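# Move bottom chute switch upright onto the white tray

## Task

Pick up the black switch part sitting lowest in the inclined chute, pressed against its end stop, and set it on the white tray standing on end with its shaft pointing up. The remaining parts in the chute must stay standing, and any parts already upright on the tray must not be tipped.

## Robot and tools

Robot: two arms, left_arm and right_arm, each ending in a five-joint-style dexterous hand with 16 motors. right_arm has a right hand and left_arm a mirrored left hand. Base positions in metres: left_arm (-0.029, +0.505, 0), right_arm (+0.052, -0.622, 0), each turned slightly about z.

Scene frame: origin at table-top height, halfway between the nominal bases. +z is up, +x points out over the table, and left_arm sits on the +y side. Image sides do not match arm names.

Hand point axes (right hand): +z runs along the straightened fingers toward the tips. +x crosses the palm away from the thumb; on the left hand +x points toward the thumb. +y points out of the palm; the palm surface is at y = -0.062. Straight fingertips reach about 0.12 m past the hand point. A rigid mast sits on the palm side near the wrist (x +0.05 to +0.10, z -0.16 to -0.11) and can strike things.

The row: every motion call uses rows of exactly 48 numbers, each in [-1, 1], and always covers both arms. Order: left arm dx, dy, dz, rx, ry, rz; then the left hand's 16 motor goals; left current_limit; left speed; then the same 24 numbers for the right arm. The six pose numbers are offsets, not poses. They are measured along the scene axes from that arm's Hand target as it stood when the action or move began. 1.0 equals 0.6 m of travel or 180 degrees of turn. rx, ry, rz form a single rotation vector, applied about the hand point. Six zeros re-request the current Hand target. Repeating an offset in a later call moves the arm on again.

Hand numbers are absolute goals, not offsets. Each maps linearly between that hinge's two stops, so 0 is a real goal and not 'leave alone'. To keep a hand unchanged, resend its hand_goal, current_limit and speed. Motor order: index_mcp, index_abd, index_pip, index_dip, middle_mcp, middle_abd, middle_pip, middle_dip, ring_mcp, ring_abd, ring_pip, ring_dip, thumb_cmc, thumb_axl, thumb_mcp, thumb_ipl. Straight positions: _mcp -0.75, _abd 0.00, _pip -0.58, _dip -0.70, thumb_cmc -0.71, thumb_axl -0.68, thumb_mcp -0.23, thumb_ipl -0.17. Larger values curl fingers toward the palm and swing the thumb in front of it.

current_limit maps -1 to 0 mA and +1 to 550 mA. speed gives a hinge rate of (speed+1)/2 times 8.5 rad/s. Both start at +0.4 and -0.6 and keep their last written value. A finger only squeezes when its goal lies past the object's surface.

execute_actions: 'actions' is a list of actions. Each action holds up to 15 rows, one per 1/30 s step, and a short action repeats its last row. Every row counts from the pose at the action's start, not from the row before. 'cameras' is a list of names; ["all"] gives every camera. An empty actions list just reports state and images.

move: 'target' is one 48-number row, or up to 15 rows in sequence. Every row is again an offset from the same starting Hand target. The hand point travels in a straight line.
- speed: m/s, 0.002 to 3.2, default 0.25; turning is limited to twice that in rad/s.
- blend: corner rounding in metres for lists; 0 means halt at each row.
- stop_force: 4 to 120 N; ends an arm's path when the wrist sensor feels that much push against the motion. Do not rely on it while the hand rotates. Omit it when backing away from contact.
- zero: with stop_force, true re-zeroes the sensor before moving.
- blocking=false: returns early; not allowed with stop_force.
The result adds a 'move:' line such as done, off_target, moving, held or fault, plus any limits applied. Moves take at least 0.5 s and at most 10 s.

wait: 'seconds' from 0 to 10. The scene runs and arms hold.
stop: brakes a running move.
zoom_image: 'camera' is cam_high, cam_low, cam_left_wrist or cam_right_wrist. 'region' is [x0, y0, x1, y1] in pixels of that camera's latest 504x504 image, at most 504 per side.
zero_wrist_force: 'arm' is left_arm or right_arm.
finished_scene: 'scene' is the current scene number. Call it only once the part stands on the tray without being held.

Results:
- end_effector_position: metres, scene frame.
- end_effector_quat_wxyz and velocities (m/s, rad/s).
- Hand target: the commanded pose that the next offsets start from. The arm may rest short of it; resend the gap as an offset.
- Joint positions and torques.
- Wrist force and torque: in the hand's own axes, showing the surface pushing into the arm.
- hand_goal, hand_measured, hand_current_ma and hand_state: state is moving, goal, blocked or overload.
- MOTOR HOT and fault lines.
Printed poses can be a few cm off.

Cautions:
- Commanded orientation is clipped to 32 degrees from the current orientation per step.
- Arm motion lags the command and can overshoot when fast.
- Do not route a path near the arm's own base; go around it.
- A force near 150 N or a joint torque at its limit stops the arm for 10 s. Arms are stiff, so aiming even slightly past a hard contact can trigger this.
- A motor drawing 495 mA or more for 5 s shuts down.
- Motors at 85 °C brake the arm.
- Keep the two arms and hands apart.
- Approach slowly. Do not release the part while it is moving or drop it from height.
- Do not push anything off the table.
- Do not bump the other chute parts or the parts already upright on the tray.

Each tool is called after "Request:" as name(argument=value, ...), one argument or row to a line, values as JSON.

## Session

Request:
execute_actions(
  actions=[],
)

Request:
zoom_image(
  camera="cam_high",
  region=[20, 280, 280, 504],
)

Scene clock: 0.00 s.
left_arm: end_effector_position=(+0.6957, +0.1745, +0.2947) hand_goal=(-0.754, +0.000, -0.576, -0.696, -0.754, +0.000, -0.576, -0.696, -0.754, +0.000, -0.576, -0.696, -0.714, -0.678, -0.226, -0.168) hand_measured=(-0.754, +0.000, -0.576, -0.696, -0.754, +0.000, -0.576, -0.696, -0.754, +0.000, -0.576, -0.696, -0.714, -0.678, -0.226, -0.168) hand_current_ma=(+0, +0, +0, +0, +0, +0, +0, +0, +0, +0, +0, +0, +0, +0, +0, +0) hand_state=(goal, goal, goal, goal, goal, goal, goal, goal, goal, goal, goal, goal, goal, goal, goal, goal) hand_current_limit=0.40 hand_speed=-0.60 end_effector_quat_wxyz=(-0.068, +0.863, -0.464, -0.188) | right_arm: end_effector_position=(+1.2269, -0.3323, +0.1066) hand_goal=(-0.754, +0.000, -0.576, -0.696, -0.754, +0.000, -0.576, -0.696, -0.754, +0.000, -0.576, -0.696, -0.714, -0.678, -0.226, -0.168) hand_measured=(-0.754, +0.000, -0.576, -0.696, -0.754, +0.000, -0.576, -0.696, -0.754, +0.000, -0.576, -0.696, -0.714, -0.678, -0.226, -0.168) hand_current_ma=(+0, +0, +0, +0, +0, +0, +0, +0, +0, +0, +0, +0, +0, +0, +0, +0) hand_state=(goal, goal, goal, goal, goal, goal, goal, goal, goal, goal, goal, goal, goal, goal, goal, goal) hand_current_limit=0.40 hand_speed=-0.60 end_effector_quat_wxyz=(-0.357, +0.836, -0.020, +0.417)
Joint positions: left_arm=[-0.524 -0.752 0.962 1.75 1.466 -1.175] | right_arm=[0.07 -0.605 0.875 0.231 0.978 -1.137]
Joint velocities: within noise
Joint torques (N m): no reading
Motor temperatures (°C): left_arm=[36 34 35 34 34 32] | right_arm=[29 33 37 36 39 41]
Wrist force (N): no reading
Wrist torque (N m): no reading
Wrist force, peak (N): no reading
Hand target: left_arm +0.6957, +0.1745, +0.2947; -0.068, +0.863, -0.464, -0.188 | right_arm +1.2269, -0.3323, +0.1066; -0.357, +0.836, -0.020, +0.417

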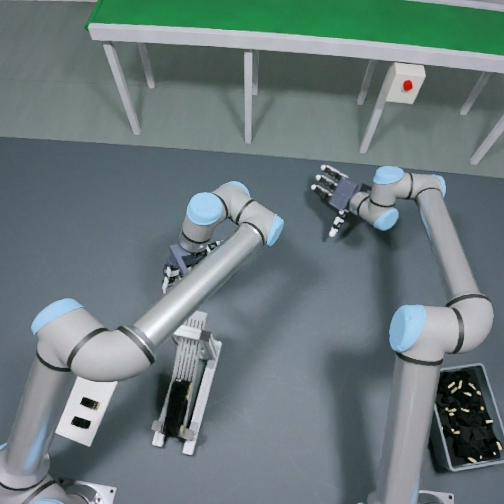

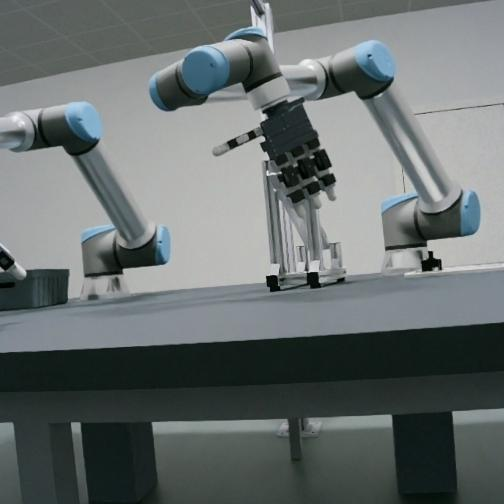

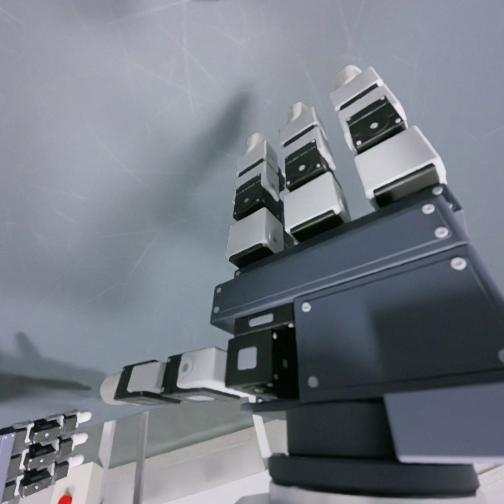

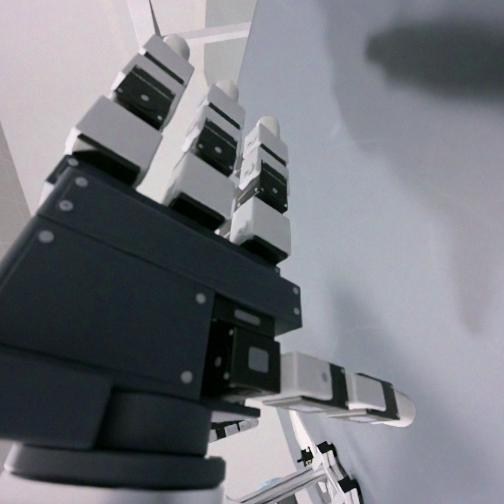

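Scaled by 1.938 from the camera's 504x504 image, which has a finer 720x720 frame.

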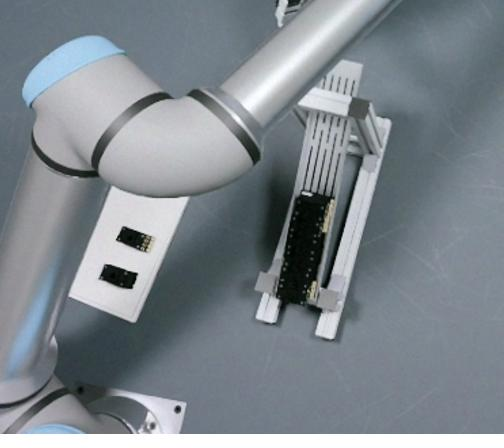

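Request:
move(
  target=[
    [0.0,0.41,0.10,0.023,-0.051,0.261,-0.754,0,-0.576,-0.696,-0.98,0,-0.95,-0.9,-0.754,0,-0.576,-0.696,-0.714,-0.678,0.15,0.5,0.4,-0.3,0,0,0,0,0,0,-0.754,0,-0.576,-0.696,-0.754,0,-0.576,-0.696,-0.754,0,-0.576,-0.696,-0.714,-0.678,-0.226,-0.168,0.4,-0.6],
    [-0.46,0.376,0.21,0.046,-0.103,0.527,-0.754,0,-0.576,-0.696,-0.98,0,-0.95,-0.9,-0.754,0,-0.576,-0.696,-0.714,-0.678,0.15,0.5,0.4,-0.3,0,0,0,0,0,0,-0.754,0,-0.576,-0.696,-0.754,0,-0.576,-0.696,-0.754,0,-0.576,-0.696,-0.714,-0.678,-0.226,-0.168,0.4,-0.6],
    [-0.5795,0.1087,0.054,0.0694,-0.1543,0.7903,-0.754,0,-0.576,-0.696,-0.98,0,-0.95,-0.9,-0.754,0,-0.576,-0.696,-0.714,-0.678,0.15,0.5,0.4,-0.3,0,0,0,0,0,0,-0.754,0,-0.576,-0.696,-0.754,0,-0.576,-0.696,-0.754,0,-0.576,-0.696,-0.714,-0.678,-0.226,-0.168,0.4,-0.6],
  ],
  speed=0.4,
  blend=[0.08,0.08,0],
  cameras=["all"],
)

Request:
zoom_image(
  camera="cam_left_wrist",
  region=[230, 0, 380, 150],
)

Request:
zoom_image(
  camera="cam_high",
  region=[20, 330, 180, 490],
)

Request:
zoom_image(
  camera="cam_low",
  region=[270, 200, 350, 280],
)

Scene clock: 29.07 s.
left_arm: end_effector_position=(+0.3481, +0.2397, +0.3271) hand_goal=(-0.754, +0.000, -0.576, -0.696, -0.980, +0.000, -0.950, -0.900, -0.754, +0.000, -0.576, -0.696, -0.714, -0.678, +0.150, +0.500) hand_measured=(-0.754, +0.000, -0.576, -0.696, -0.972, +0.000, -0.944, -0.898, -0.754, +0.000, -0.576, -0.696, -0.714, -0.678, +0.150, +0.498) hand_current_ma=(+0, +0, +0, +0, +3, +0, +2, +0, +0, +0, +0, +0, +0, +0, +0, -1) hand_state=(goal, goal, goal, goal, goal, goal, goal, goal, goal, goal, goal, goal, goal, goal, goal, goal) hand_current_limit=0.40 hand_speed=-0.30 end_effector_quat_wxyz=(+0.000, +0.718, +0.696, +0.000) | right_arm: end_effector_position=(+1.2269, -0.3323, +0.1066) hand_goal=(-0.754, +0.000, -0.576, -0.696, -0.754, +0.000, -0.576, -0.696, -0.754, +0.000, -0.576, -0.696, -0.714, -0.678, -0.226, -0.168) hand_measured=(-0.750, +0.000, -0.576, -0.696, -0.750, +0.000, -0.576, -0.696, -0.750, +0.000, -0.576, -0.696, -0.712, -0.678, -0.226, -0.168) hand_current_ma=(+9, +0, -1, +0, +7, +0, -1, +0, +9, +0, -1, +0, +5, +1, +0, +0) hand_state=(goal, goal, goal, goal, goal, goal, goal, goal, goal, goal, goal, goal, goal, goal, goal, goal) hand_current_limit=0.40 hand_speed=-0.60 end_effector_quat_wxyz=(-0.357, +0.836, -0.020, +0.417)
Joint positions: left_arm=[-1.169 -1.636 2.028 1.178 1.571 -4.327] | right_arm=[0.07 -0.605 0.875 0.231 0.978 -1.137]
Joint torques (N m): left_arm=[-8.4 -44.16 -31.68 6.87 1.02 -3.8] | right_arm=[1.41 -105.3 -38.46 0.1 0.08 0.09]
Wrist force (N): left_arm=[-1.7 0.2 0.6] | right_arm=[0.5 0.1 0.2]
Wrist torque (N m): left_arm=[-0.13 0.13 -0.16] | right_arm=[0.00 -0.07 0.05]
Wrist force, peak (N): left_arm=[-3.6 -0.2 1.5] | right_arm=[0.8 -0.7 0.3]
Hand target: left_arm +0.3480, +0.2398, +0.3271; +0.000, +0.718, +0.696, +0.000 | right_arm +1.2269, -0.3323, +0.1066; -0.357, +0.836, -0.020, +0.417
Off the commanded pose: left_arm 0.000 m, 0 deg | right_arm 0.000 m, 0 deg.
move: done

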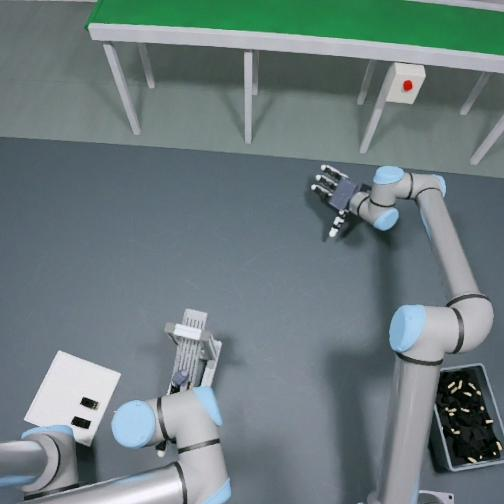

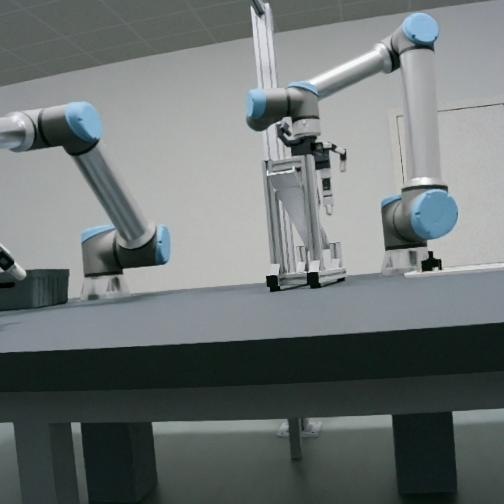

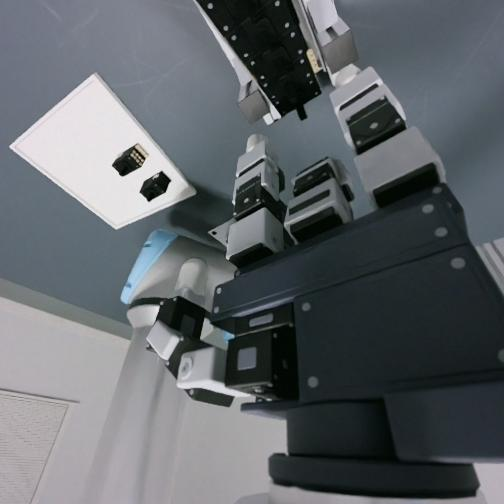

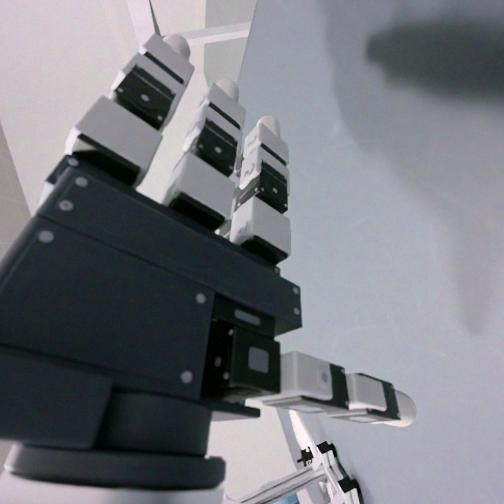

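Scaled by 3.360 from the camera's 504x504 image, which has a finer 720x720 frame.

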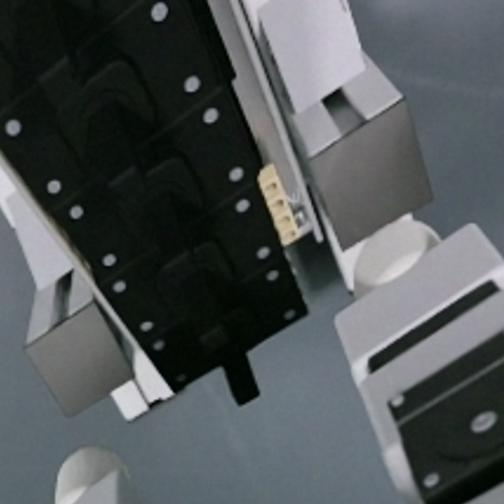

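Scaled by 3.150 from the camera's 504x504 image, which has a finer 720x720 frame.

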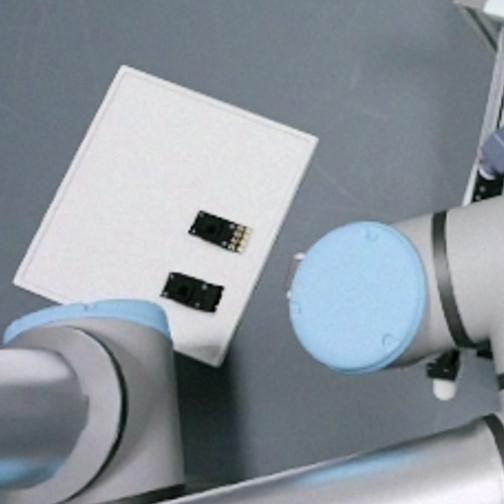

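Scaled by 6.300 from the camera's 504x504 image, which has a finer 720x720 frame.

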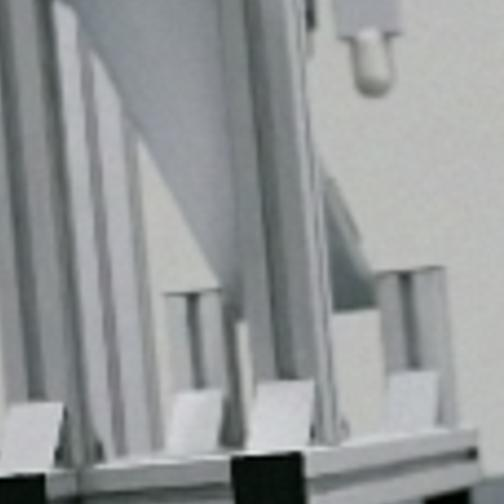

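Request:
move(
  target=[-0.0078,-0.0068,-0.0668,0,0,-0.0322,-0.754,0,-0.576,-0.696,-0.98,0,-0.95,-0.9,-0.754,0,-0.576,-0.696,-0.714,-0.678,0.15,0.5,0.4,-0.3,0,0,0,0,0,0,-0.754,0,-0.576,-0.696,-0.754,0,-0.576,-0.696,-0.754,0,-0.576,-0.696,-0.714,-0.678,-0.226,-0.168,0.4,-0.6],
  speed=0.15,
  cameras=["cam_left_wrist"],
)

Request:
zoom_image(
  camera="cam_left_wrist",
  region=[230, 20, 380, 170],
)

Scene clock: 57.70 s.
left_arm: end_effector_position=(+0.3434, +0.2356, +0.2870) hand_goal=(-0.754, +0.000, -0.576, -0.696, -0.980, +0.000, -0.950, -0.900, -0.754, +0.000, -0.576, -0.696, -0.714, -0.678, +0.150, +0.500) hand_measured=(-0.754, +0.000, -0.576, -0.696, -0.972, +0.000, -0.944, -0.898, -0.754, +0.000, -0.576, -0.696, -0.714, -0.678, +0.150, +0.498) hand_current_ma=(+0, +0, +0, +0, +3, +0, +2, +0, +0, +0, +0, +0, +0, +0, +0, -1) hand_state=(goal, goal, goal, goal, goal, goal, goal, goal, goal, goal, goal, goal, goal, goal, goal, goal) hand_current_limit=0.40 hand_speed=-0.30 end_effector_quat_wxyz=(+0.000, +0.752, +0.659, +0.000) | right_arm: end_effector_position=(+1.2269, -0.3323, +0.1066) hand_goal=(-0.754, +0.000, -0.576, -0.696, -0.754, +0.000, -0.576, -0.696, -0.754, +0.000, -0.576, -0.696, -0.714, -0.678, -0.226, -0.168) hand_measured=(-0.750, +0.000, -0.576, -0.696, -0.750, +0.000, -0.576, -0.696, -0.750, +0.000, -0.576, -0.696, -0.712, -0.678, -0.226, -0.168) hand_current_ma=(+9, +0, -1, +0, +7, +0, -1, +0, +9, +0, -1, +0, +5, +1, +0, +0) hand_state=(goal, goal, goal, goal, goal, goal, goal, goal, goal, goal, goal, goal, goal, goal, goal, goal) hand_current_limit=0.40 hand_speed=-0.60 end_effector_quat_wxyz=(-0.357, +0.836, -0.020, +0.417)
Joint positions: left_arm=[-1.181 -1.619 2.09 1.1 1.571 -4.237] | right_arm=[0.07 -0.605 0.875 0.231 0.978 -1.137]
Joint torques (N m): left_arm=[12.78 -50.79 -41.27 7.05 0.47 -3.86] | right_arm=[1.12 -105.09 -38.94 0.06 -0.38 -0.16]
Wrist force (N): left_arm=[-1.7 0.4 0.5] | right_arm=[0.2 0.0 0.4]
Wrist torque (N m): left_arm=[-0.08 0.12 -0.05] | right_arm=[-0.03 -0.03 0.02]
Wrist force, peak (N): left_arm=[-1.7 0.2 1.9] | right_arm=[0.7 0.5 0.8]
Hand target: left_arm +0.3434, +0.2357, +0.2871; +0.000, +0.752, +0.659, +0.000 | right_arm +1.2269, -0.3323, +0.1066; -0.357, +0.836, -0.020, +0.417
Off the commanded pose: left_arm 0.000 m, 0 deg | right_arm 0.000 m, 0 deg.
move: done
Images, in order (width x height): cam_left_wrist 504x504.

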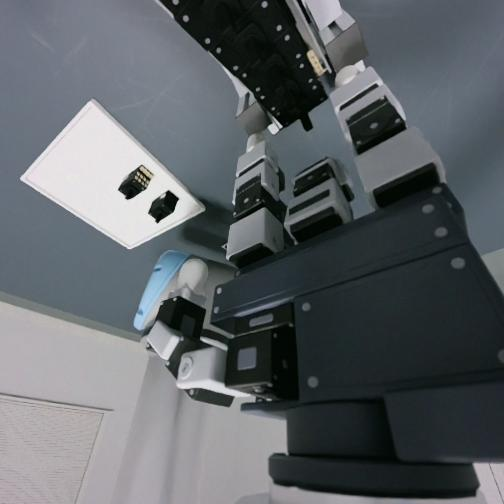

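Scaled by 3.360 from the camera's 504x504 image, which has a finer 720x720 frame.

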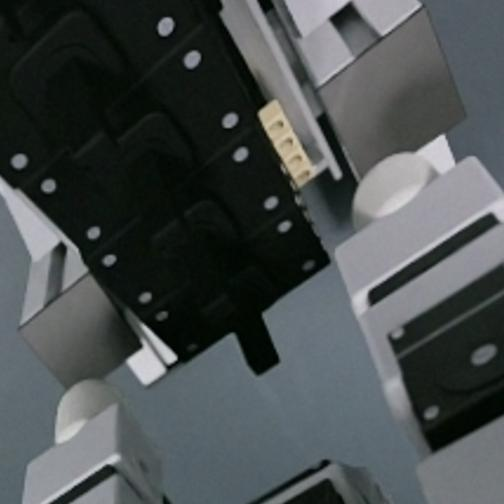

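Request:
move(
  target=[
    [0,0,-0.0667,0,0,0,-0.754,0,-0.576,-0.696,-0.98,0,-0.95,-0.9,-0.754,0,-0.576,-0.696,-0.714,-0.678,0.15,0.5,0.4,-0.4,0,0,0,0,0,0,-0.754,0,-0.576,-0.696,-0.754,0,-0.576,-0.696,-0.754,0,-0.576,-0.696,-0.714,-0.678,-0.226,-0.168,0.4,-0.6],
    [0,0,-0.0667,0,0,0,-0.754,0.105,-0.576,-0.696,-0.98,0,-0.95,-0.9,-0.754,-0.105,-0.576,-0.696,-0.714,-0.678,0.15,0.5,0.4,-0.6,0,0,0,0,0,0,-0.754,0,-0.576,-0.696,-0.754,0,-0.576,-0.696,-0.754,0,-0.576,-0.696,-0.714,-0.678,-0.226,-0.168,0.4,-0.6],
    [0,0,-0.0667,0,0,0,-0.754,0.4,-0.576,-0.696,-0.98,0,-0.95,-0.9,-0.754,-0.4,-0.576,-0.696,-0.714,-0.678,0.15,0.5,0.5,-0.6,0,0,0,0,0,0,-0.754,0,-0.576,-0.696,-0.754,0,-0.576,-0.696,-0.754,0,-0.576,-0.696,-0.714,-0.678,-0.226,-0.168,0.4,-0.6],
  ],
  speed=0.08,
  cameras=["cam_left_wrist"],
)

Request:
zoom_image(
  camera="cam_left_wrist",
  region=[230, 40, 380, 190],
)

Scene clock: 76.40 s.
left_arm: end_effector_position=(+0.3434, +0.2357, +0.2470) hand_goal=(-0.754, +0.400, -0.576, -0.696, -0.980, +0.000, -0.950, -0.900, -0.754, -0.400, -0.576, -0.696, -0.714, -0.678, +0.150, +0.500) hand_measured=(-0.754, +0.118, -0.576, -0.696, -0.972, +0.000, -0.944, -0.898, -0.754, -0.116, -0.576, -0.696, -0.714, -0.678, +0.150, +0.498) hand_current_ma=(+0, -412, +0, +0, +3, +0, +2, +0, +0, +412, +0, +0, +0, +0, +0, -1) hand_state=(goal, blocked, goal, goal, goal, goal, goal, goal, goal, blocked, goal, goal, goal, goal, goal, goal) hand_current_limit=0.50 hand_speed=-0.60 end_effector_quat_wxyz=(+0.000, +0.752, +0.659, +0.000) | right_arm: end_effector_position=(+1.2269, -0.3323, +0.1066) hand_goal=(-0.754, +0.000, -0.576, -0.696, -0.754, +0.000, -0.576, -0.696, -0.754, +0.000, -0.576, -0.696, -0.714, -0.678, -0.226, -0.168) hand_measured=(-0.750, +0.000, -0.576, -0.696, -0.750, +0.000, -0.576, -0.696, -0.750, +0.000, -0.576, -0.696, -0.712, -0.678, -0.226, -0.168) hand_current_ma=(+9, +0, -1, +0, +7, +0, -1, +0, +9, +0, -1, +0, +5, +1, +0, +0) hand_state=(goal, goal, goal, goal, goal, goal, goal, goal, goal, goal, goal, goal, goal, goal, goal, goal) hand_current_limit=0.40 hand_speed=-0.60 end_effector_quat_wxyz=(-0.357, +0.836, -0.020, +0.417)
Joint positions: left_arm=[-1.181 -1.582 2.134 1.019 1.571 -4.237] | right_arm=[0.07 -0.605 0.875 0.231 0.978 -1.137]
Joint torques (N m): left_arm=[4.67 -53.51 -39.15 6.85 -1.34 -1.44] | right_arm=[1.5 -103.96 -38.01 -0.14 -0.1 0.12]
Wrist force (N): left_arm=[-2.3 0.3 1.7] | right_arm=[0.0 -0.1 0.1]
Wrist torque (N m): left_arm=[-0.13 0.13 -0.11] | right_arm=[-0.01 -0.01 0.00]
Wrist force, peak (N): left_arm=[-2.4 0.3 1.7] | right_arm=[1.1 -0.1 0.2]
Hand target: left_arm +0.3434, +0.2357, +0.2470; +0.000, +0.752, +0.659, +0.000 | right_arm +1.2269, -0.3323, +0.1066; -0.357, +0.836, -0.020, +0.417
Off the commanded pose: left_arm 0.000 m, 0 deg | right_arm 0.000 m, 0 deg.
move: done
Images, in order (width x height): cam_left_wrist 504x504.

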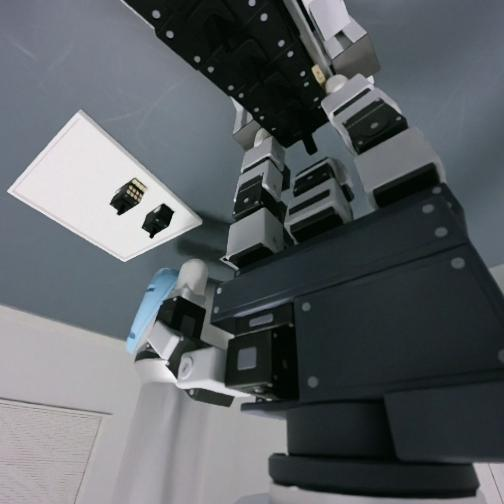

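Scaled by 3.360 from the camera's 504x504 image, which has a finer 720x720 frame.

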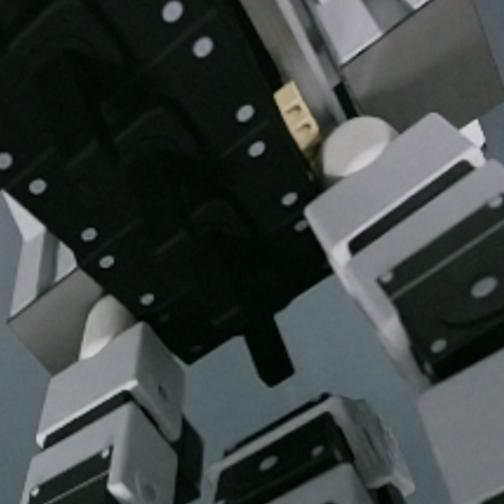

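Request:
move(
  target=[-0.0728,0.0097,0.1011,0,0,0,-0.754,0.4,-0.576,-0.696,-0.98,0,-0.95,-0.9,-0.754,-0.4,-0.576,-0.696,-0.714,-0.678,0.15,0.5,0.5,-0.6,0,0,0,0,0,0,-0.754,0,-0.576,-0.696,-0.754,0,-0.576,-0.696,-0.754,0,-0.576,-0.696,-0.714,-0.678,-0.226,-0.168,0.4,-0.6],
  speed=0.06,
  cameras=["cam_left_wrist","cam_high"],
)

Request:
zoom_image(
  camera="cam_left_wrist",
  region=[230, 20, 380, 170],
)

Request:
zoom_image(
  camera="cam_left_wrist",
  region=[0, 60, 240, 300],
)

Scene clock: 84.47 s.
left_arm: end_effector_position=(+0.2996, +0.2415, +0.3078) hand_goal=(-0.754, +0.400, -0.576, -0.696, -0.980, +0.000, -0.950, -0.900, -0.754, -0.400, -0.576, -0.696, -0.714, -0.678, +0.150, +0.500) hand_measured=(-0.754, +0.118, -0.578, -0.698, -0.972, +0.000, -0.944, -0.898, -0.756, -0.118, -0.578, -0.698, -0.714, -0.678, +0.150, +0.498) hand_current_ma=(+0, -412, +0, +0, +3, +0, +2, +0, +0, +412, +0, +0, +0, +0, +0, -1) hand_state=(goal, blocked, goal, goal, goal, goal, goal, goal, goal, blocked, goal, goal, goal, goal, goal, goal) hand_current_limit=0.50 hand_speed=-0.60 end_effector_quat_wxyz=(+0.000, +0.752, +0.659, +0.000) end_effector_velocity=(+0.001, +0.000, -0.002) end_effector_angular_velocity=(-0.001, -0.001, -0.001) | right_arm: end_effector_position=(+1.2269, -0.3323, +0.1066) hand_goal=(-0.754, +0.000, -0.576, -0.696, -0.754, +0.000, -0.576, -0.696, -0.754, +0.000, -0.576, -0.696, -0.714, -0.678, -0.226, -0.168) hand_measured=(-0.750, +0.000, -0.576, -0.696, -0.750, +0.000, -0.576, -0.696, -0.750, +0.000, -0.576, -0.696, -0.712, -0.678, -0.226, -0.168) hand_current_ma=(+9, +0, -1, +0, +7, +0, -1, +0, +9, +0, -1, +0, +5, +1, +0, +0) hand_state=(goal, goal, goal, goal, goal, goal, goal, goal, goal, goal, goal, goal, goal, goal, goal, goal) hand_current_limit=0.40 hand_speed=-0.60 end_effector_quat_wxyz=(-0.357, +0.836, -0.020, +0.417)
Joint positions: left_arm=[-1.3 -1.703 2.124 1.149 1.571 -4.356] | right_arm=[0.07 -0.605 0.875 0.231 0.978 -1.137]
Joint velocities: left_arm=[0.003 0.002 0.001 -0.005 0 0.004] | right_arm=[within noise]
Joint torques (N m): left_arm=[13.03 -3.92 -31.89 -0.46 -2.07 3.43] | right_arm=[3.42 -105 -38.47 -0.17 -0.28 -0.18]
Wrist force (N): left_arm=[-1.9 0.6 1.3] | right_arm=[0.4 0.1 0.0]
Wrist torque (N m): left_arm=[-0.10 0.19 -0.26] | right_arm=[0.01 -0.06 0.03]
Wrist force, peak (N): left_arm=[-1.7 1.0 2.5] | right_arm=[0.8 -0.4 0.7]
Hand target: left_arm +0.2997, +0.2415, +0.3077; +0.000, +0.752, +0.659, +0.000 | right_arm +1.2269, -0.3323, +0.1066; -0.357, +0.836, -0.020, +0.417
Off the commanded pose: left_arm 0.000 m, 0 deg | right_arm 0.000 m, 0 deg.
move: done
Images, in order (width x height): cam_high 504x504, cam_left_wrist 504x504.

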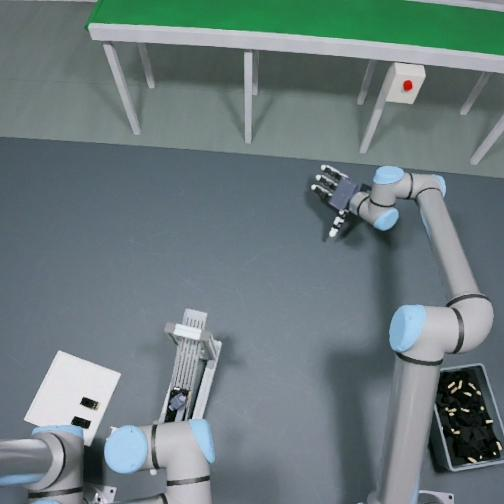

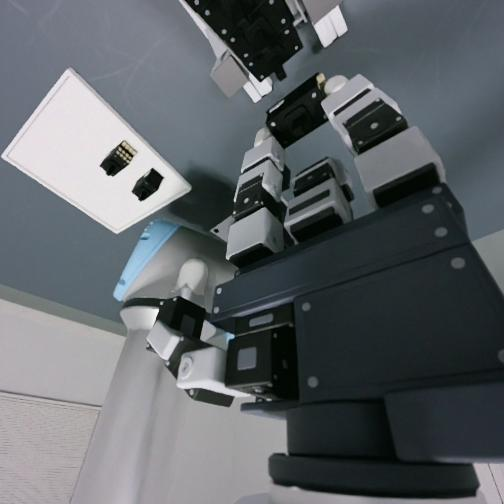

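Scaled by 3.360 from the camera's 504x504 image, which has a finer 720x720 frame.

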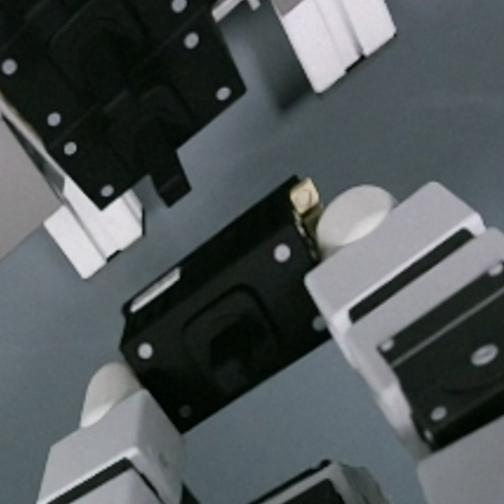

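Scaled by 2.100 from the camera's 504x504 image, which has a finer 720x720 frame.

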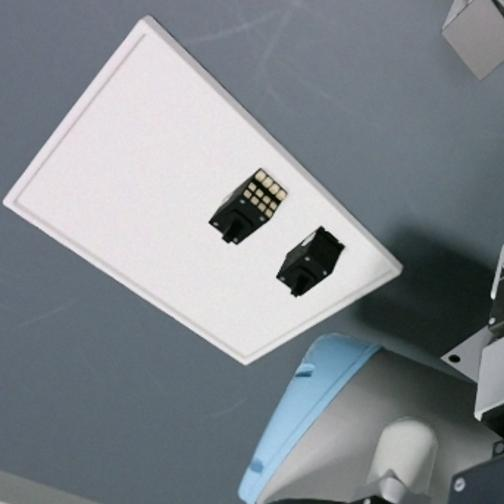

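Request:
move(
  target=[
    [0.2032,0.6962,0.06,-0.0176,-0.1322,0,-0.754,0.4,-0.576,-0.696,-0.98,0,-0.95,-0.9,-0.754,-0.4,-0.576,-0.696,-0.714,-0.678,0.15,0.5,0.5,-0.6,0,0,0,0,0,0,-0.754,0,-0.576,-0.696,-0.754,0,-0.576,-0.696,-0.754,0,-0.576,-0.696,-0.714,-0.678,-0.226,-0.168,0.4,-0.6],
    [0.2032,0.6962,-0.1245,-0.0176,-0.1322,0,-0.754,0.4,-0.576,-0.696,-0.98,0,-0.95,-0.9,-0.754,-0.4,-0.576,-0.696,-0.714,-0.678,0.15,0.5,0.5,-0.6,0,0,0,0,0,0,-0.754,0,-0.576,-0.696,-0.754,0,-0.576,-0.696,-0.754,0,-0.576,-0.696,-0.714,-0.678,-0.226,-0.168,0.4,-0.6],
  ],
  speed=[0.2,0.1],
  blend=[0.03,0],
  cameras=["cam_left_wrist","cam_low","cam_high"],
)

Request:
zoom_image(
  camera="cam_left_wrist",
  region=[230, 20, 380, 170],
)

Request:
zoom_image(
  camera="cam_low",
  region=[400, 190, 504, 290],
)

Scene clock: 115.13 s.
left_arm: end_effector_position=(+0.4216, +0.6592, +0.2329) hand_goal=(-0.754, +0.400, -0.576, -0.696, -0.980, +0.000, -0.950, -0.900, -0.754, -0.400, -0.576, -0.696, -0.714, -0.678, +0.150, +0.500) hand_measured=(-0.756, +0.118, -0.578, -0.698, -0.976, +0.000, -0.946, -0.898, -0.758, -0.118, -0.578, -0.698, -0.714, -0.678, +0.150, +0.498) hand_current_ma=(+0, -412, +0, +0, +1, +0, +1, +0, -1, +412, +0, +0, +0, +0, +0, +0) hand_state=(goal, blocked, goal, goal, goal, goal, goal, goal, goal, blocked, goal, goal, goal, goal, goal, goal) hand_current_limit=0.50 hand_speed=-0.60 end_effector_quat_wxyz=(+0.157, +0.736, +0.645, +0.137) | right_arm: end_effector_position=(+1.2269, -0.3323, +0.1066) hand_goal=(-0.754, +0.000, -0.576, -0.696, -0.754, +0.000, -0.576, -0.696, -0.754, +0.000, -0.576, -0.696, -0.714, -0.678, -0.226, -0.168) hand_measured=(-0.750, +0.000, -0.576, -0.696, -0.750, +0.000, -0.576, -0.696, -0.750, +0.000, -0.576, -0.696, -0.712, -0.678, -0.226, -0.168) hand_current_ma=(+9, +0, -1, +0, +7, +0, -1, +0, +9, +0, -1, +0, +5, +1, +0, +0) hand_state=(goal, goal, goal, goal, goal, goal, goal, goal, goal, goal, goal, goal, goal, goal, goal, goal) hand_current_limit=0.40 hand_speed=-0.60 end_effector_quat_wxyz=(-0.357, +0.836, -0.020, +0.417)
Joint positions: left_arm=[-0.023 -1.752 2.327 0.577 1.596 -3.085] | right_arm=[0.07 -0.605 0.875 0.231 0.978 -1.137]
Joint torques (N m): left_arm=[10.93 -35.9 -37.48 4.41 0.71 1.86] | right_arm=[0.51 -106.26 -39.59 0.17 -0.49 0.28]
Wrist force (N): left_arm=[-1.9 -0.9 0.4] | right_arm=[0.2 -0.2 0.0]
Wrist torque (N m): left_arm=[-0.04 0.14 -0.12] | right_arm=[-0.03 -0.03 0.01]
Wrist force, peak (N): left_arm=[-4.4 0.2 1.2] | right_arm=[0.7 -1.2 0.2]
Hand target: left_arm +0.4216, +0.6592, +0.2330; +0.157, +0.736, +0.645, +0.137 | right_arm +1.2269, -0.3323, +0.1066; -0.357, +0.836, -0.020, +0.417
Off the commanded pose: left_arm 0.000 m, 0 deg | right_arm 0.000 m, 0 deg.
move: done
Images, in order (width x height): cam_high 504x504, cam_low 504x504, cam_left_wrist 504x504.

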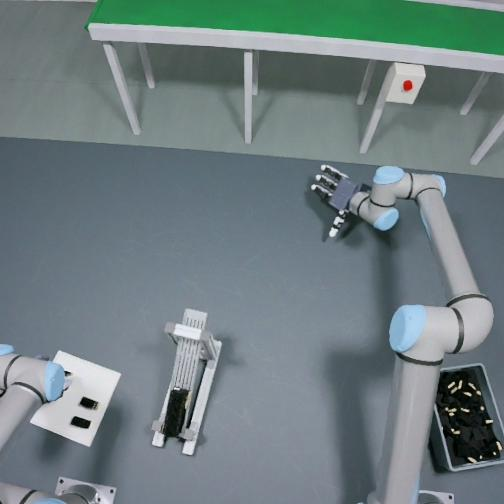

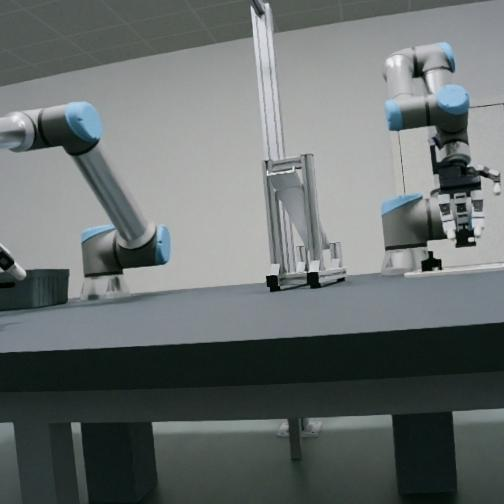

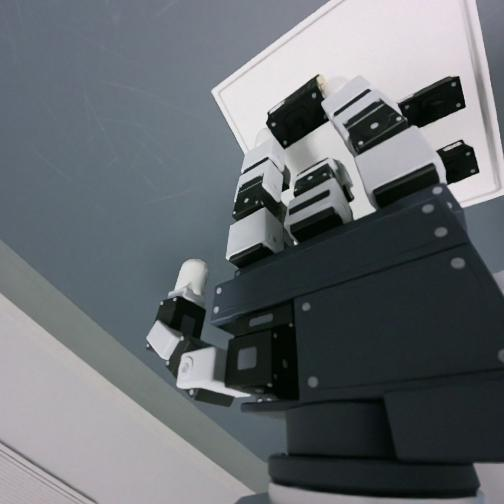

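Scaled by 3.360 from the camera's 504x504 image, which has a finer 720x720 frame.

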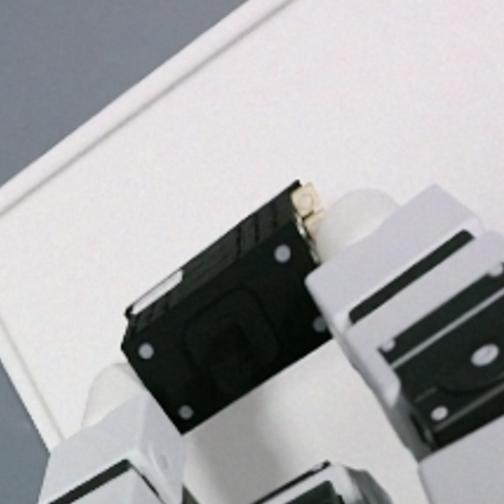

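Scaled by 4.846 from the camera's 504x504 image, which has a finer 720x720 frame.

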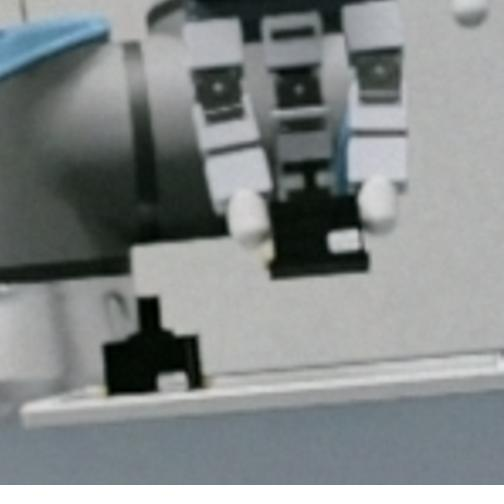

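Request:
zoom_image(
  camera="cam_low",
  region=[440, 215, 490, 255],
)

Request:
zoom_image(
  camera="cam_left_wrist",
  region=[260, 65, 340, 145],
)

Scaled by 10.080 from the camera's 504x504 image, which has a finer 720x720 frame.

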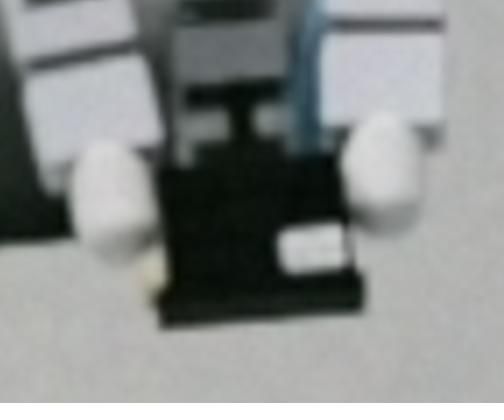

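Scaled by 6.300 from the camera's 504x504 image, which has a finer 720x720 frame.

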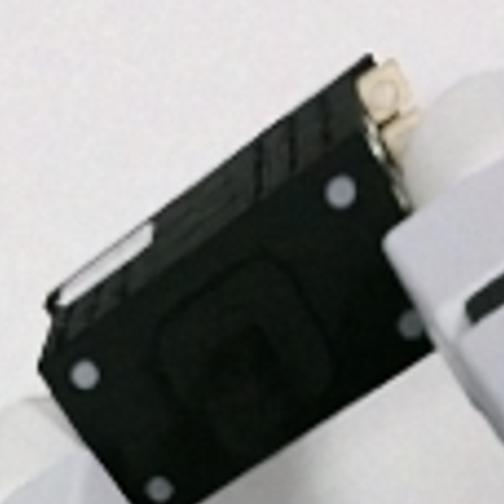

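Request:
zoom_image(
  camera="cam_low",
  region=[410, 240, 460, 280],
)

Request:
zoom_image(
  camera="cam_left_wrist",
  region=[380, 60, 490, 190],
)

Scaled by 10.080 from the camera's 504x504 image, which has a finer 720x720 frame.

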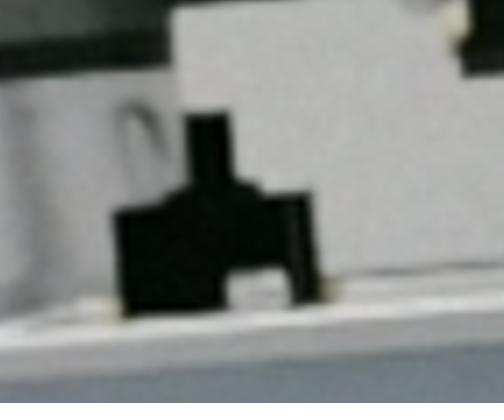

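Scaled by 3.877 from the camera's 504x504 image, which has a finer 720x720 frame.

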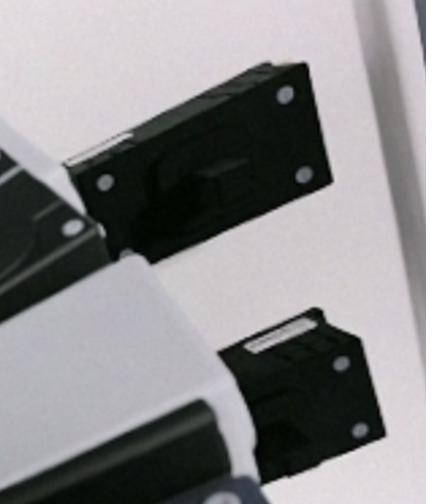

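Request:
move(
  target=[0,0,-0.1,0,0,0,-0.754,0.4,-0.576,-0.696,-0.98,0,-0.95,-0.9,-0.754,-0.4,-0.576,-0.696,-0.714,-0.678,0.15,0.5,0.5,-0.6,0,0,0,0,0,0,-0.754,0,-0.576,-0.696,-0.754,0,-0.576,-0.696,-0.754,0,-0.576,-0.696,-0.714,-0.678,-0.226,-0.168,0.4,-0.6],
  speed=0.08,
)

Request:
move(
  target=[0,0,-0.05,0,0,0,-0.754,0.4,-0.576,-0.696,-0.98,0,-0.95,-0.9,-0.754,-0.4,-0.576,-0.696,-0.714,-0.678,0.15,0.5,0.5,-0.6,0,0,0,0,0,0,-0.754,0,-0.576,-0.696,-0.754,0,-0.576,-0.696,-0.754,0,-0.576,-0.696,-0.714,-0.678,-0.226,-0.168,0.4,-0.6],
  speed=0.015,
  stop_force=4,
  cameras=["cam_left_wrist","cam_low"],
)

Request:
zoom_image(
  camera="cam_left_wrist",
  region=[230, 20, 380, 170],
)

Request:
zoom_image(
  camera="cam_low",
  region=[440, 225, 490, 275],
)

Scene clock: 210.33 s.
left_arm: end_effector_position=(+0.4216, +0.6592, +0.1729) hand_goal=(-0.754, +0.400, -0.576, -0.696, -0.980, +0.000, -0.950, -0.900, -0.754, -0.400, -0.576, -0.696, -0.714, -0.678, +0.150, +0.500) hand_measured=(-0.756, +0.118, -0.578, -0.698, -0.976, +0.000, -0.946, -0.898, -0.758, -0.118, -0.578, -0.698, -0.714, -0.678, +0.150, +0.498) hand_current_ma=(+0, -412, +0, +0, +1, +0, +1, +0, -1, +412, +0, +0, +0, +0, +0, +0) hand_state=(goal, blocked, goal, goal, goal, goal, goal, goal, goal, blocked, goal, goal, goal, goal, goal, goal) hand_current_limit=0.50 hand_speed=-0.60 end_effector_quat_wxyz=(+0.157, +0.736, +0.645, +0.137) | right_arm: end_effector_position=(+1.2269, -0.3323, +0.1066) hand_goal=(-0.754, +0.000, -0.576, -0.696, -0.754, +0.000, -0.576, -0.696, -0.754, +0.000, -0.576, -0.696, -0.714, -0.678, -0.226, -0.168) hand_measured=(-0.750, +0.000, -0.576, -0.696, -0.750, +0.000, -0.576, -0.696, -0.750, +0.000, -0.576, -0.696, -0.712, -0.678, -0.226, -0.168) hand_current_ma=(+9, +0, -1, +0, +7, +0, -1, +0, +9, +0, -1, +0, +5, +1, +0, +0) hand_state=(goal, goal, goal, goal, goal, goal, goal, goal, goal, goal, goal, goal, goal, goal, goal, goal) hand_current_limit=0.40 hand_speed=-0.60 end_effector_quat_wxyz=(-0.357, +0.836, -0.020, +0.417)
Joint positions: left_arm=[-0.023 -1.668 2.391 0.429 1.596 -3.085] | right_arm=[0.07 -0.605 0.875 0.231 0.978 -1.137]
Joint torques (N m): left_arm=[7.02 -42.54 -36.74 5.93 0.03 -0.18] | right_arm=[2.01 -108 -38.51 0.16 -0.41 -0.37]
Wrist force (N): left_arm=[-1.6 -0.9 0.4] | right_arm=[0.6 0.0 0.8]
Wrist torque (N m): left_arm=[-0.02 0.08 -0.12] | right_arm=[-0.07 -0.09 0.05]
Wrist force, peak (N): left_arm=[-1.8 -1.4 1.5] | right_arm=[0.9 -0.1 0.8]
Hand target: left_arm +0.4216, +0.6592, +0.1730; +0.157, +0.736, +0.645, +0.137 | right_arm +1.2269, -0.3323, +0.1066; -0.357, +0.836, -0.020, +0.417
Off the commanded pose: left_arm 0.000 m, 0 deg | right_arm 0.000 m, 0 deg.
move: done

Scene clock: 212.13 s.
left_arm: end_effector_position=(+0.4216, +0.6592, +0.1621) hand_goal=(-0.754, +0.400, -0.576, -0.696, -0.980, +0.000, -0.950, -0.900, -0.754, -0.400, -0.576, -0.696, -0.714, -0.678, +0.150, +0.500) hand_measured=(-0.748, +0.118, -0.568, -0.692, -0.976, +0.000, -0.946, -0.898, -0.750, -0.118, -0.570, -0.694, -0.714, -0.678, +0.150, +0.498) hand_current_ma=(+2, -412, +3, +1, +1, +0, +1, +0, +1, +412, +1, +0, +0, +0, +0, +0) hand_state=(goal, blocked, goal, goal, goal, goal, goal, goal, goal, blocked, goal, goal, goal, goal, goal, goal) hand_current_limit=0.50 hand_speed=-0.60 end_effector_quat_wxyz=(+0.157, +0.736, +0.645, +0.137) | right_arm: end_effector_position=(+1.2269, -0.3323, +0.1066) hand_goal=(-0.754, +0.000, -0.576, -0.696, -0.754, +0.000, -0.576, -0.696, -0.754, +0.000, -0.576, -0.696, -0.714, -0.678, -0.226, -0.168) hand_measured=(-0.750, +0.000, -0.576, -0.696, -0.750, +0.000, -0.576, -0.696, -0.750, +0.000, -0.576, -0.696, -0.712, -0.678, -0.226, -0.168) hand_current_ma=(+9, +0, -1, +0, +7, +0, -1, +0, +9, +0, -1, +0, +5, +1, +0, +0) hand_state=(goal, goal, goal, goal, goal, goal, goal, goal, goal, goal, goal, goal, goal, goal, goal, goal) hand_current_limit=0.40 hand_speed=-0.60 end_effector_quat_wxyz=(-0.357, +0.836, -0.020, +0.417)
Joint positions: left_arm=[-0.023 -1.65 2.401 0.401 1.596 -3.085] | right_arm=[0.07 -0.605 0.875 0.231 0.978 -1.137]
Joint torques (N m): left_arm=[8.53 -43.01 -35.33 6.03 1.31 2.79] | right_arm=[0.97 -108.63 -38.94 0.15 -0.39 -0.04]
Wrist force (N): left_arm=[-1.8 -0.3 -0.3] | right_arm=[0.5 -0.4 0.0]
Wrist torque (N m): left_arm=[-0.03 0.09 -0.14] | right_arm=[-0.05 -0.07 0.03]
Wrist force, peak (N): left_arm=[-1.8 0.1 -4.2] | right_arm=[0.8 0.6 0.4]
Hand target: left_arm +0.4216, +0.6592, +0.1621; +0.157, +0.736, +0.645, +0.137 (not the last commanded pose) | right_arm +1.2269, -0.3323, +0.1066; -0.357, +0.836, -0.020, +0.417
Off the commanded pose: left_arm 0.019 m, 0 deg | right_arm 0.000 m, 0 deg.
move: contact (left_arm)
Images, in order (width x height): cam_low 504x504, cam_left_wrist 504x504.

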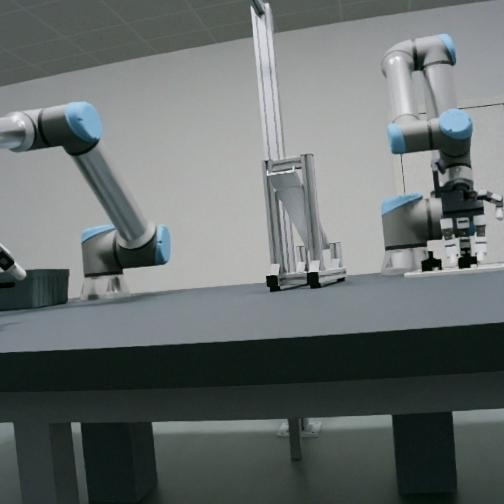

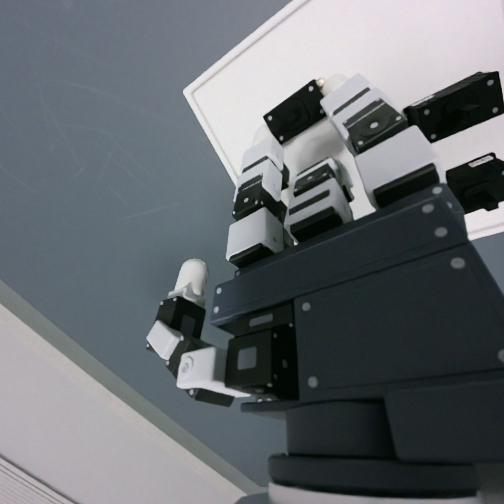

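Scaled by 3.360 from the camera's 504x504 image, which has a finer 720x720 frame.

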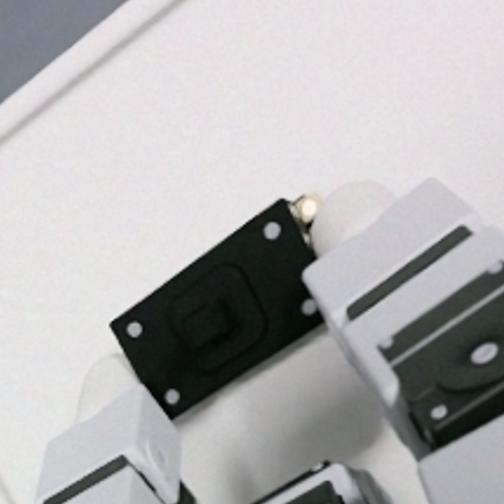

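Scaled by 10.080 from the camera's 504x504 image, which has a finer 720x720 frame.

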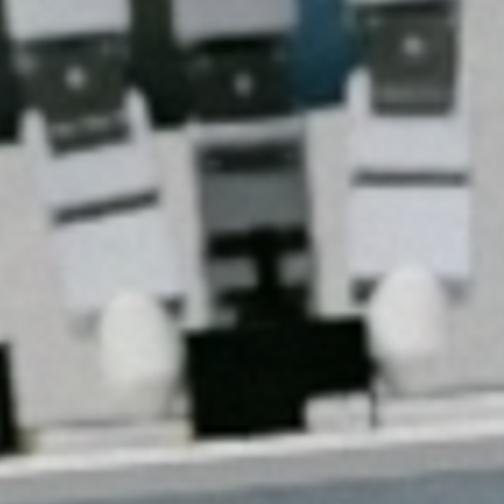

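Request:
move(
  target=[0,0,-0.006,0,0,0,-0.754,0.4,-0.576,-0.696,-0.98,0,-0.95,-0.9,-0.754,-0.4,-0.576,-0.696,-0.714,-0.678,0.15,0.5,0.5,-0.6,0,0,0,0,0,0,-0.754,0,-0.576,-0.696,-0.754,0,-0.576,-0.696,-0.754,0,-0.576,-0.696,-0.714,-0.678,-0.226,-0.168,0.4,-0.6],
  speed=0.01,
  stop_force=7,
  zero=false,
  cameras=["cam_left_wrist","cam_low"],
)

Request:
zoom_image(
  camera="cam_left_wrist",
  region=[240, 60, 340, 160],
)

Request:
zoom_image(
  camera="cam_low",
  region=[410, 225, 500, 285],
)

Scene clock: 248.87 s.
left_arm: end_effector_position=(+0.4216, +0.6592, +0.1584) hand_goal=(-0.754, +0.400, -0.576, -0.696, -0.980, +0.000, -0.950, -0.900, -0.754, -0.400, -0.576, -0.696, -0.714, -0.678, +0.150, +0.500) hand_measured=(-0.744, +0.118, -0.568, -0.692, -0.976, +0.000, -0.946, -0.898, -0.748, -0.118, -0.570, -0.694, -0.714, -0.678, +0.150, +0.498) hand_current_ma=(+4, -412, +3, +1, +1, +0, +1, +0, +2, +412, +1, +0, +0, +0, +0, +0) hand_state=(goal, blocked, goal, goal, goal, goal, goal, goal, goal, blocked, goal, goal, goal, goal, goal, goal) hand_current_limit=0.50 hand_speed=-0.60 end_effector_quat_wxyz=(+0.157, +0.736, +0.645, +0.137) | right_arm: end_effector_position=(+1.2269, -0.3323, +0.1066) hand_goal=(-0.754, +0.000, -0.576, -0.696, -0.754, +0.000, -0.576, -0.696, -0.754, +0.000, -0.576, -0.696, -0.714, -0.678, -0.226, -0.168) hand_measured=(-0.750, +0.000, -0.576, -0.696, -0.750, +0.000, -0.576, -0.696, -0.750, +0.000, -0.576, -0.696, -0.712, -0.678, -0.226, -0.168) hand_current_ma=(+9, +0, -1, +0, +7, +0, -1, +0, +9, +0, -1, +0, +5, +1, +0, +0) hand_state=(goal, goal, goal, goal, goal, goal, goal, goal, goal, goal, goal, goal, goal, goal, goal, goal) hand_current_limit=0.40 hand_speed=-0.60 end_effector_quat_wxyz=(-0.357, +0.836, -0.020, +0.417)
Joint positions: left_arm=[-0.023 -1.644 2.405 0.392 1.596 -3.085] | right_arm=[0.07 -0.605 0.875 0.231 0.978 -1.137]
Joint torques (N m): left_arm=[5.61 -27.75 -29.25 5.63 0.77 1.5] | right_arm=[2.53 -106.73 -38.34 0.46 0.06 0.1]
Wrist force (N): left_arm=[-2.1 0.7 -4.6] | right_arm=[0.7 -0.2 0.2]
Wrist torque (N m): left_arm=[0.22 -0.06 -0.17] | right_arm=[-0.05 -0.09 0.06]
Wrist force, peak (N): left_arm=[-2.1 0.6 -5.3] | right_arm=[0.8 -0.3 0.7]
Hand target: left_arm +0.4216, +0.6592, +0.1585; +0.157, +0.736, +0.645, +0.137 | right_arm +1.2269, -0.3323, +0.1066; -0.357, +0.836, -0.020, +0.417
Off the commanded pose: left_arm 0.000 m, 0 deg | right_arm 0.000 m, 0 deg.
move: done
Images, in order (width x height): cam_low 504x504, cam_left_wrist 504x504.

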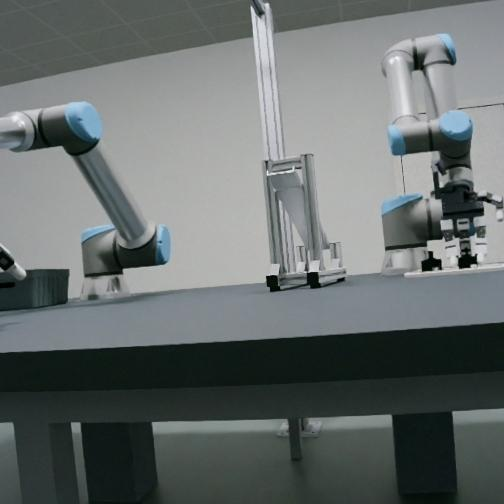

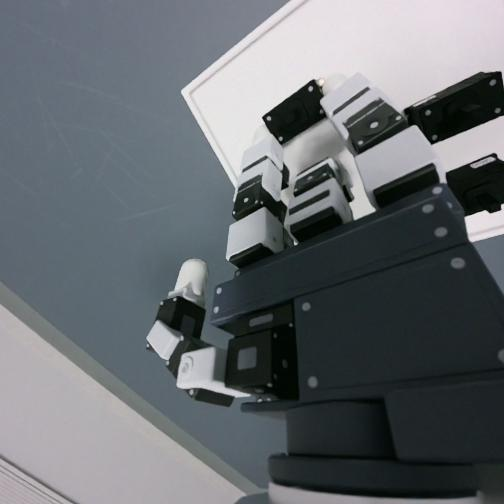

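Scaled by 5.040 from the camera's 504x504 image, which has a finer 720x720 frame.

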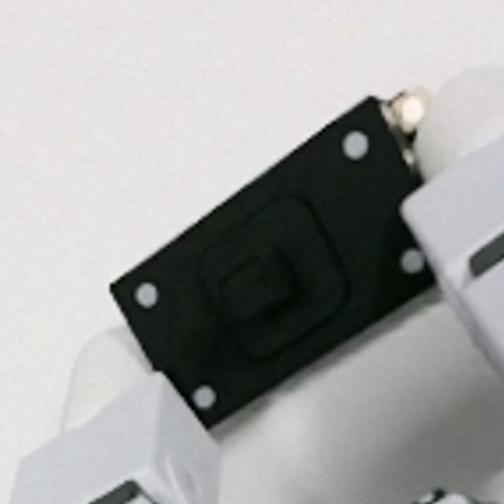

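Scaled by 5.600 from the camera's 504x504 image, which has a finer 720x720 frame.

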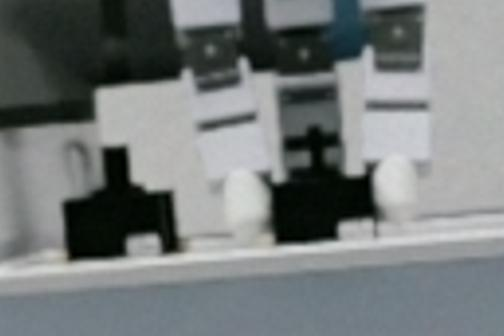

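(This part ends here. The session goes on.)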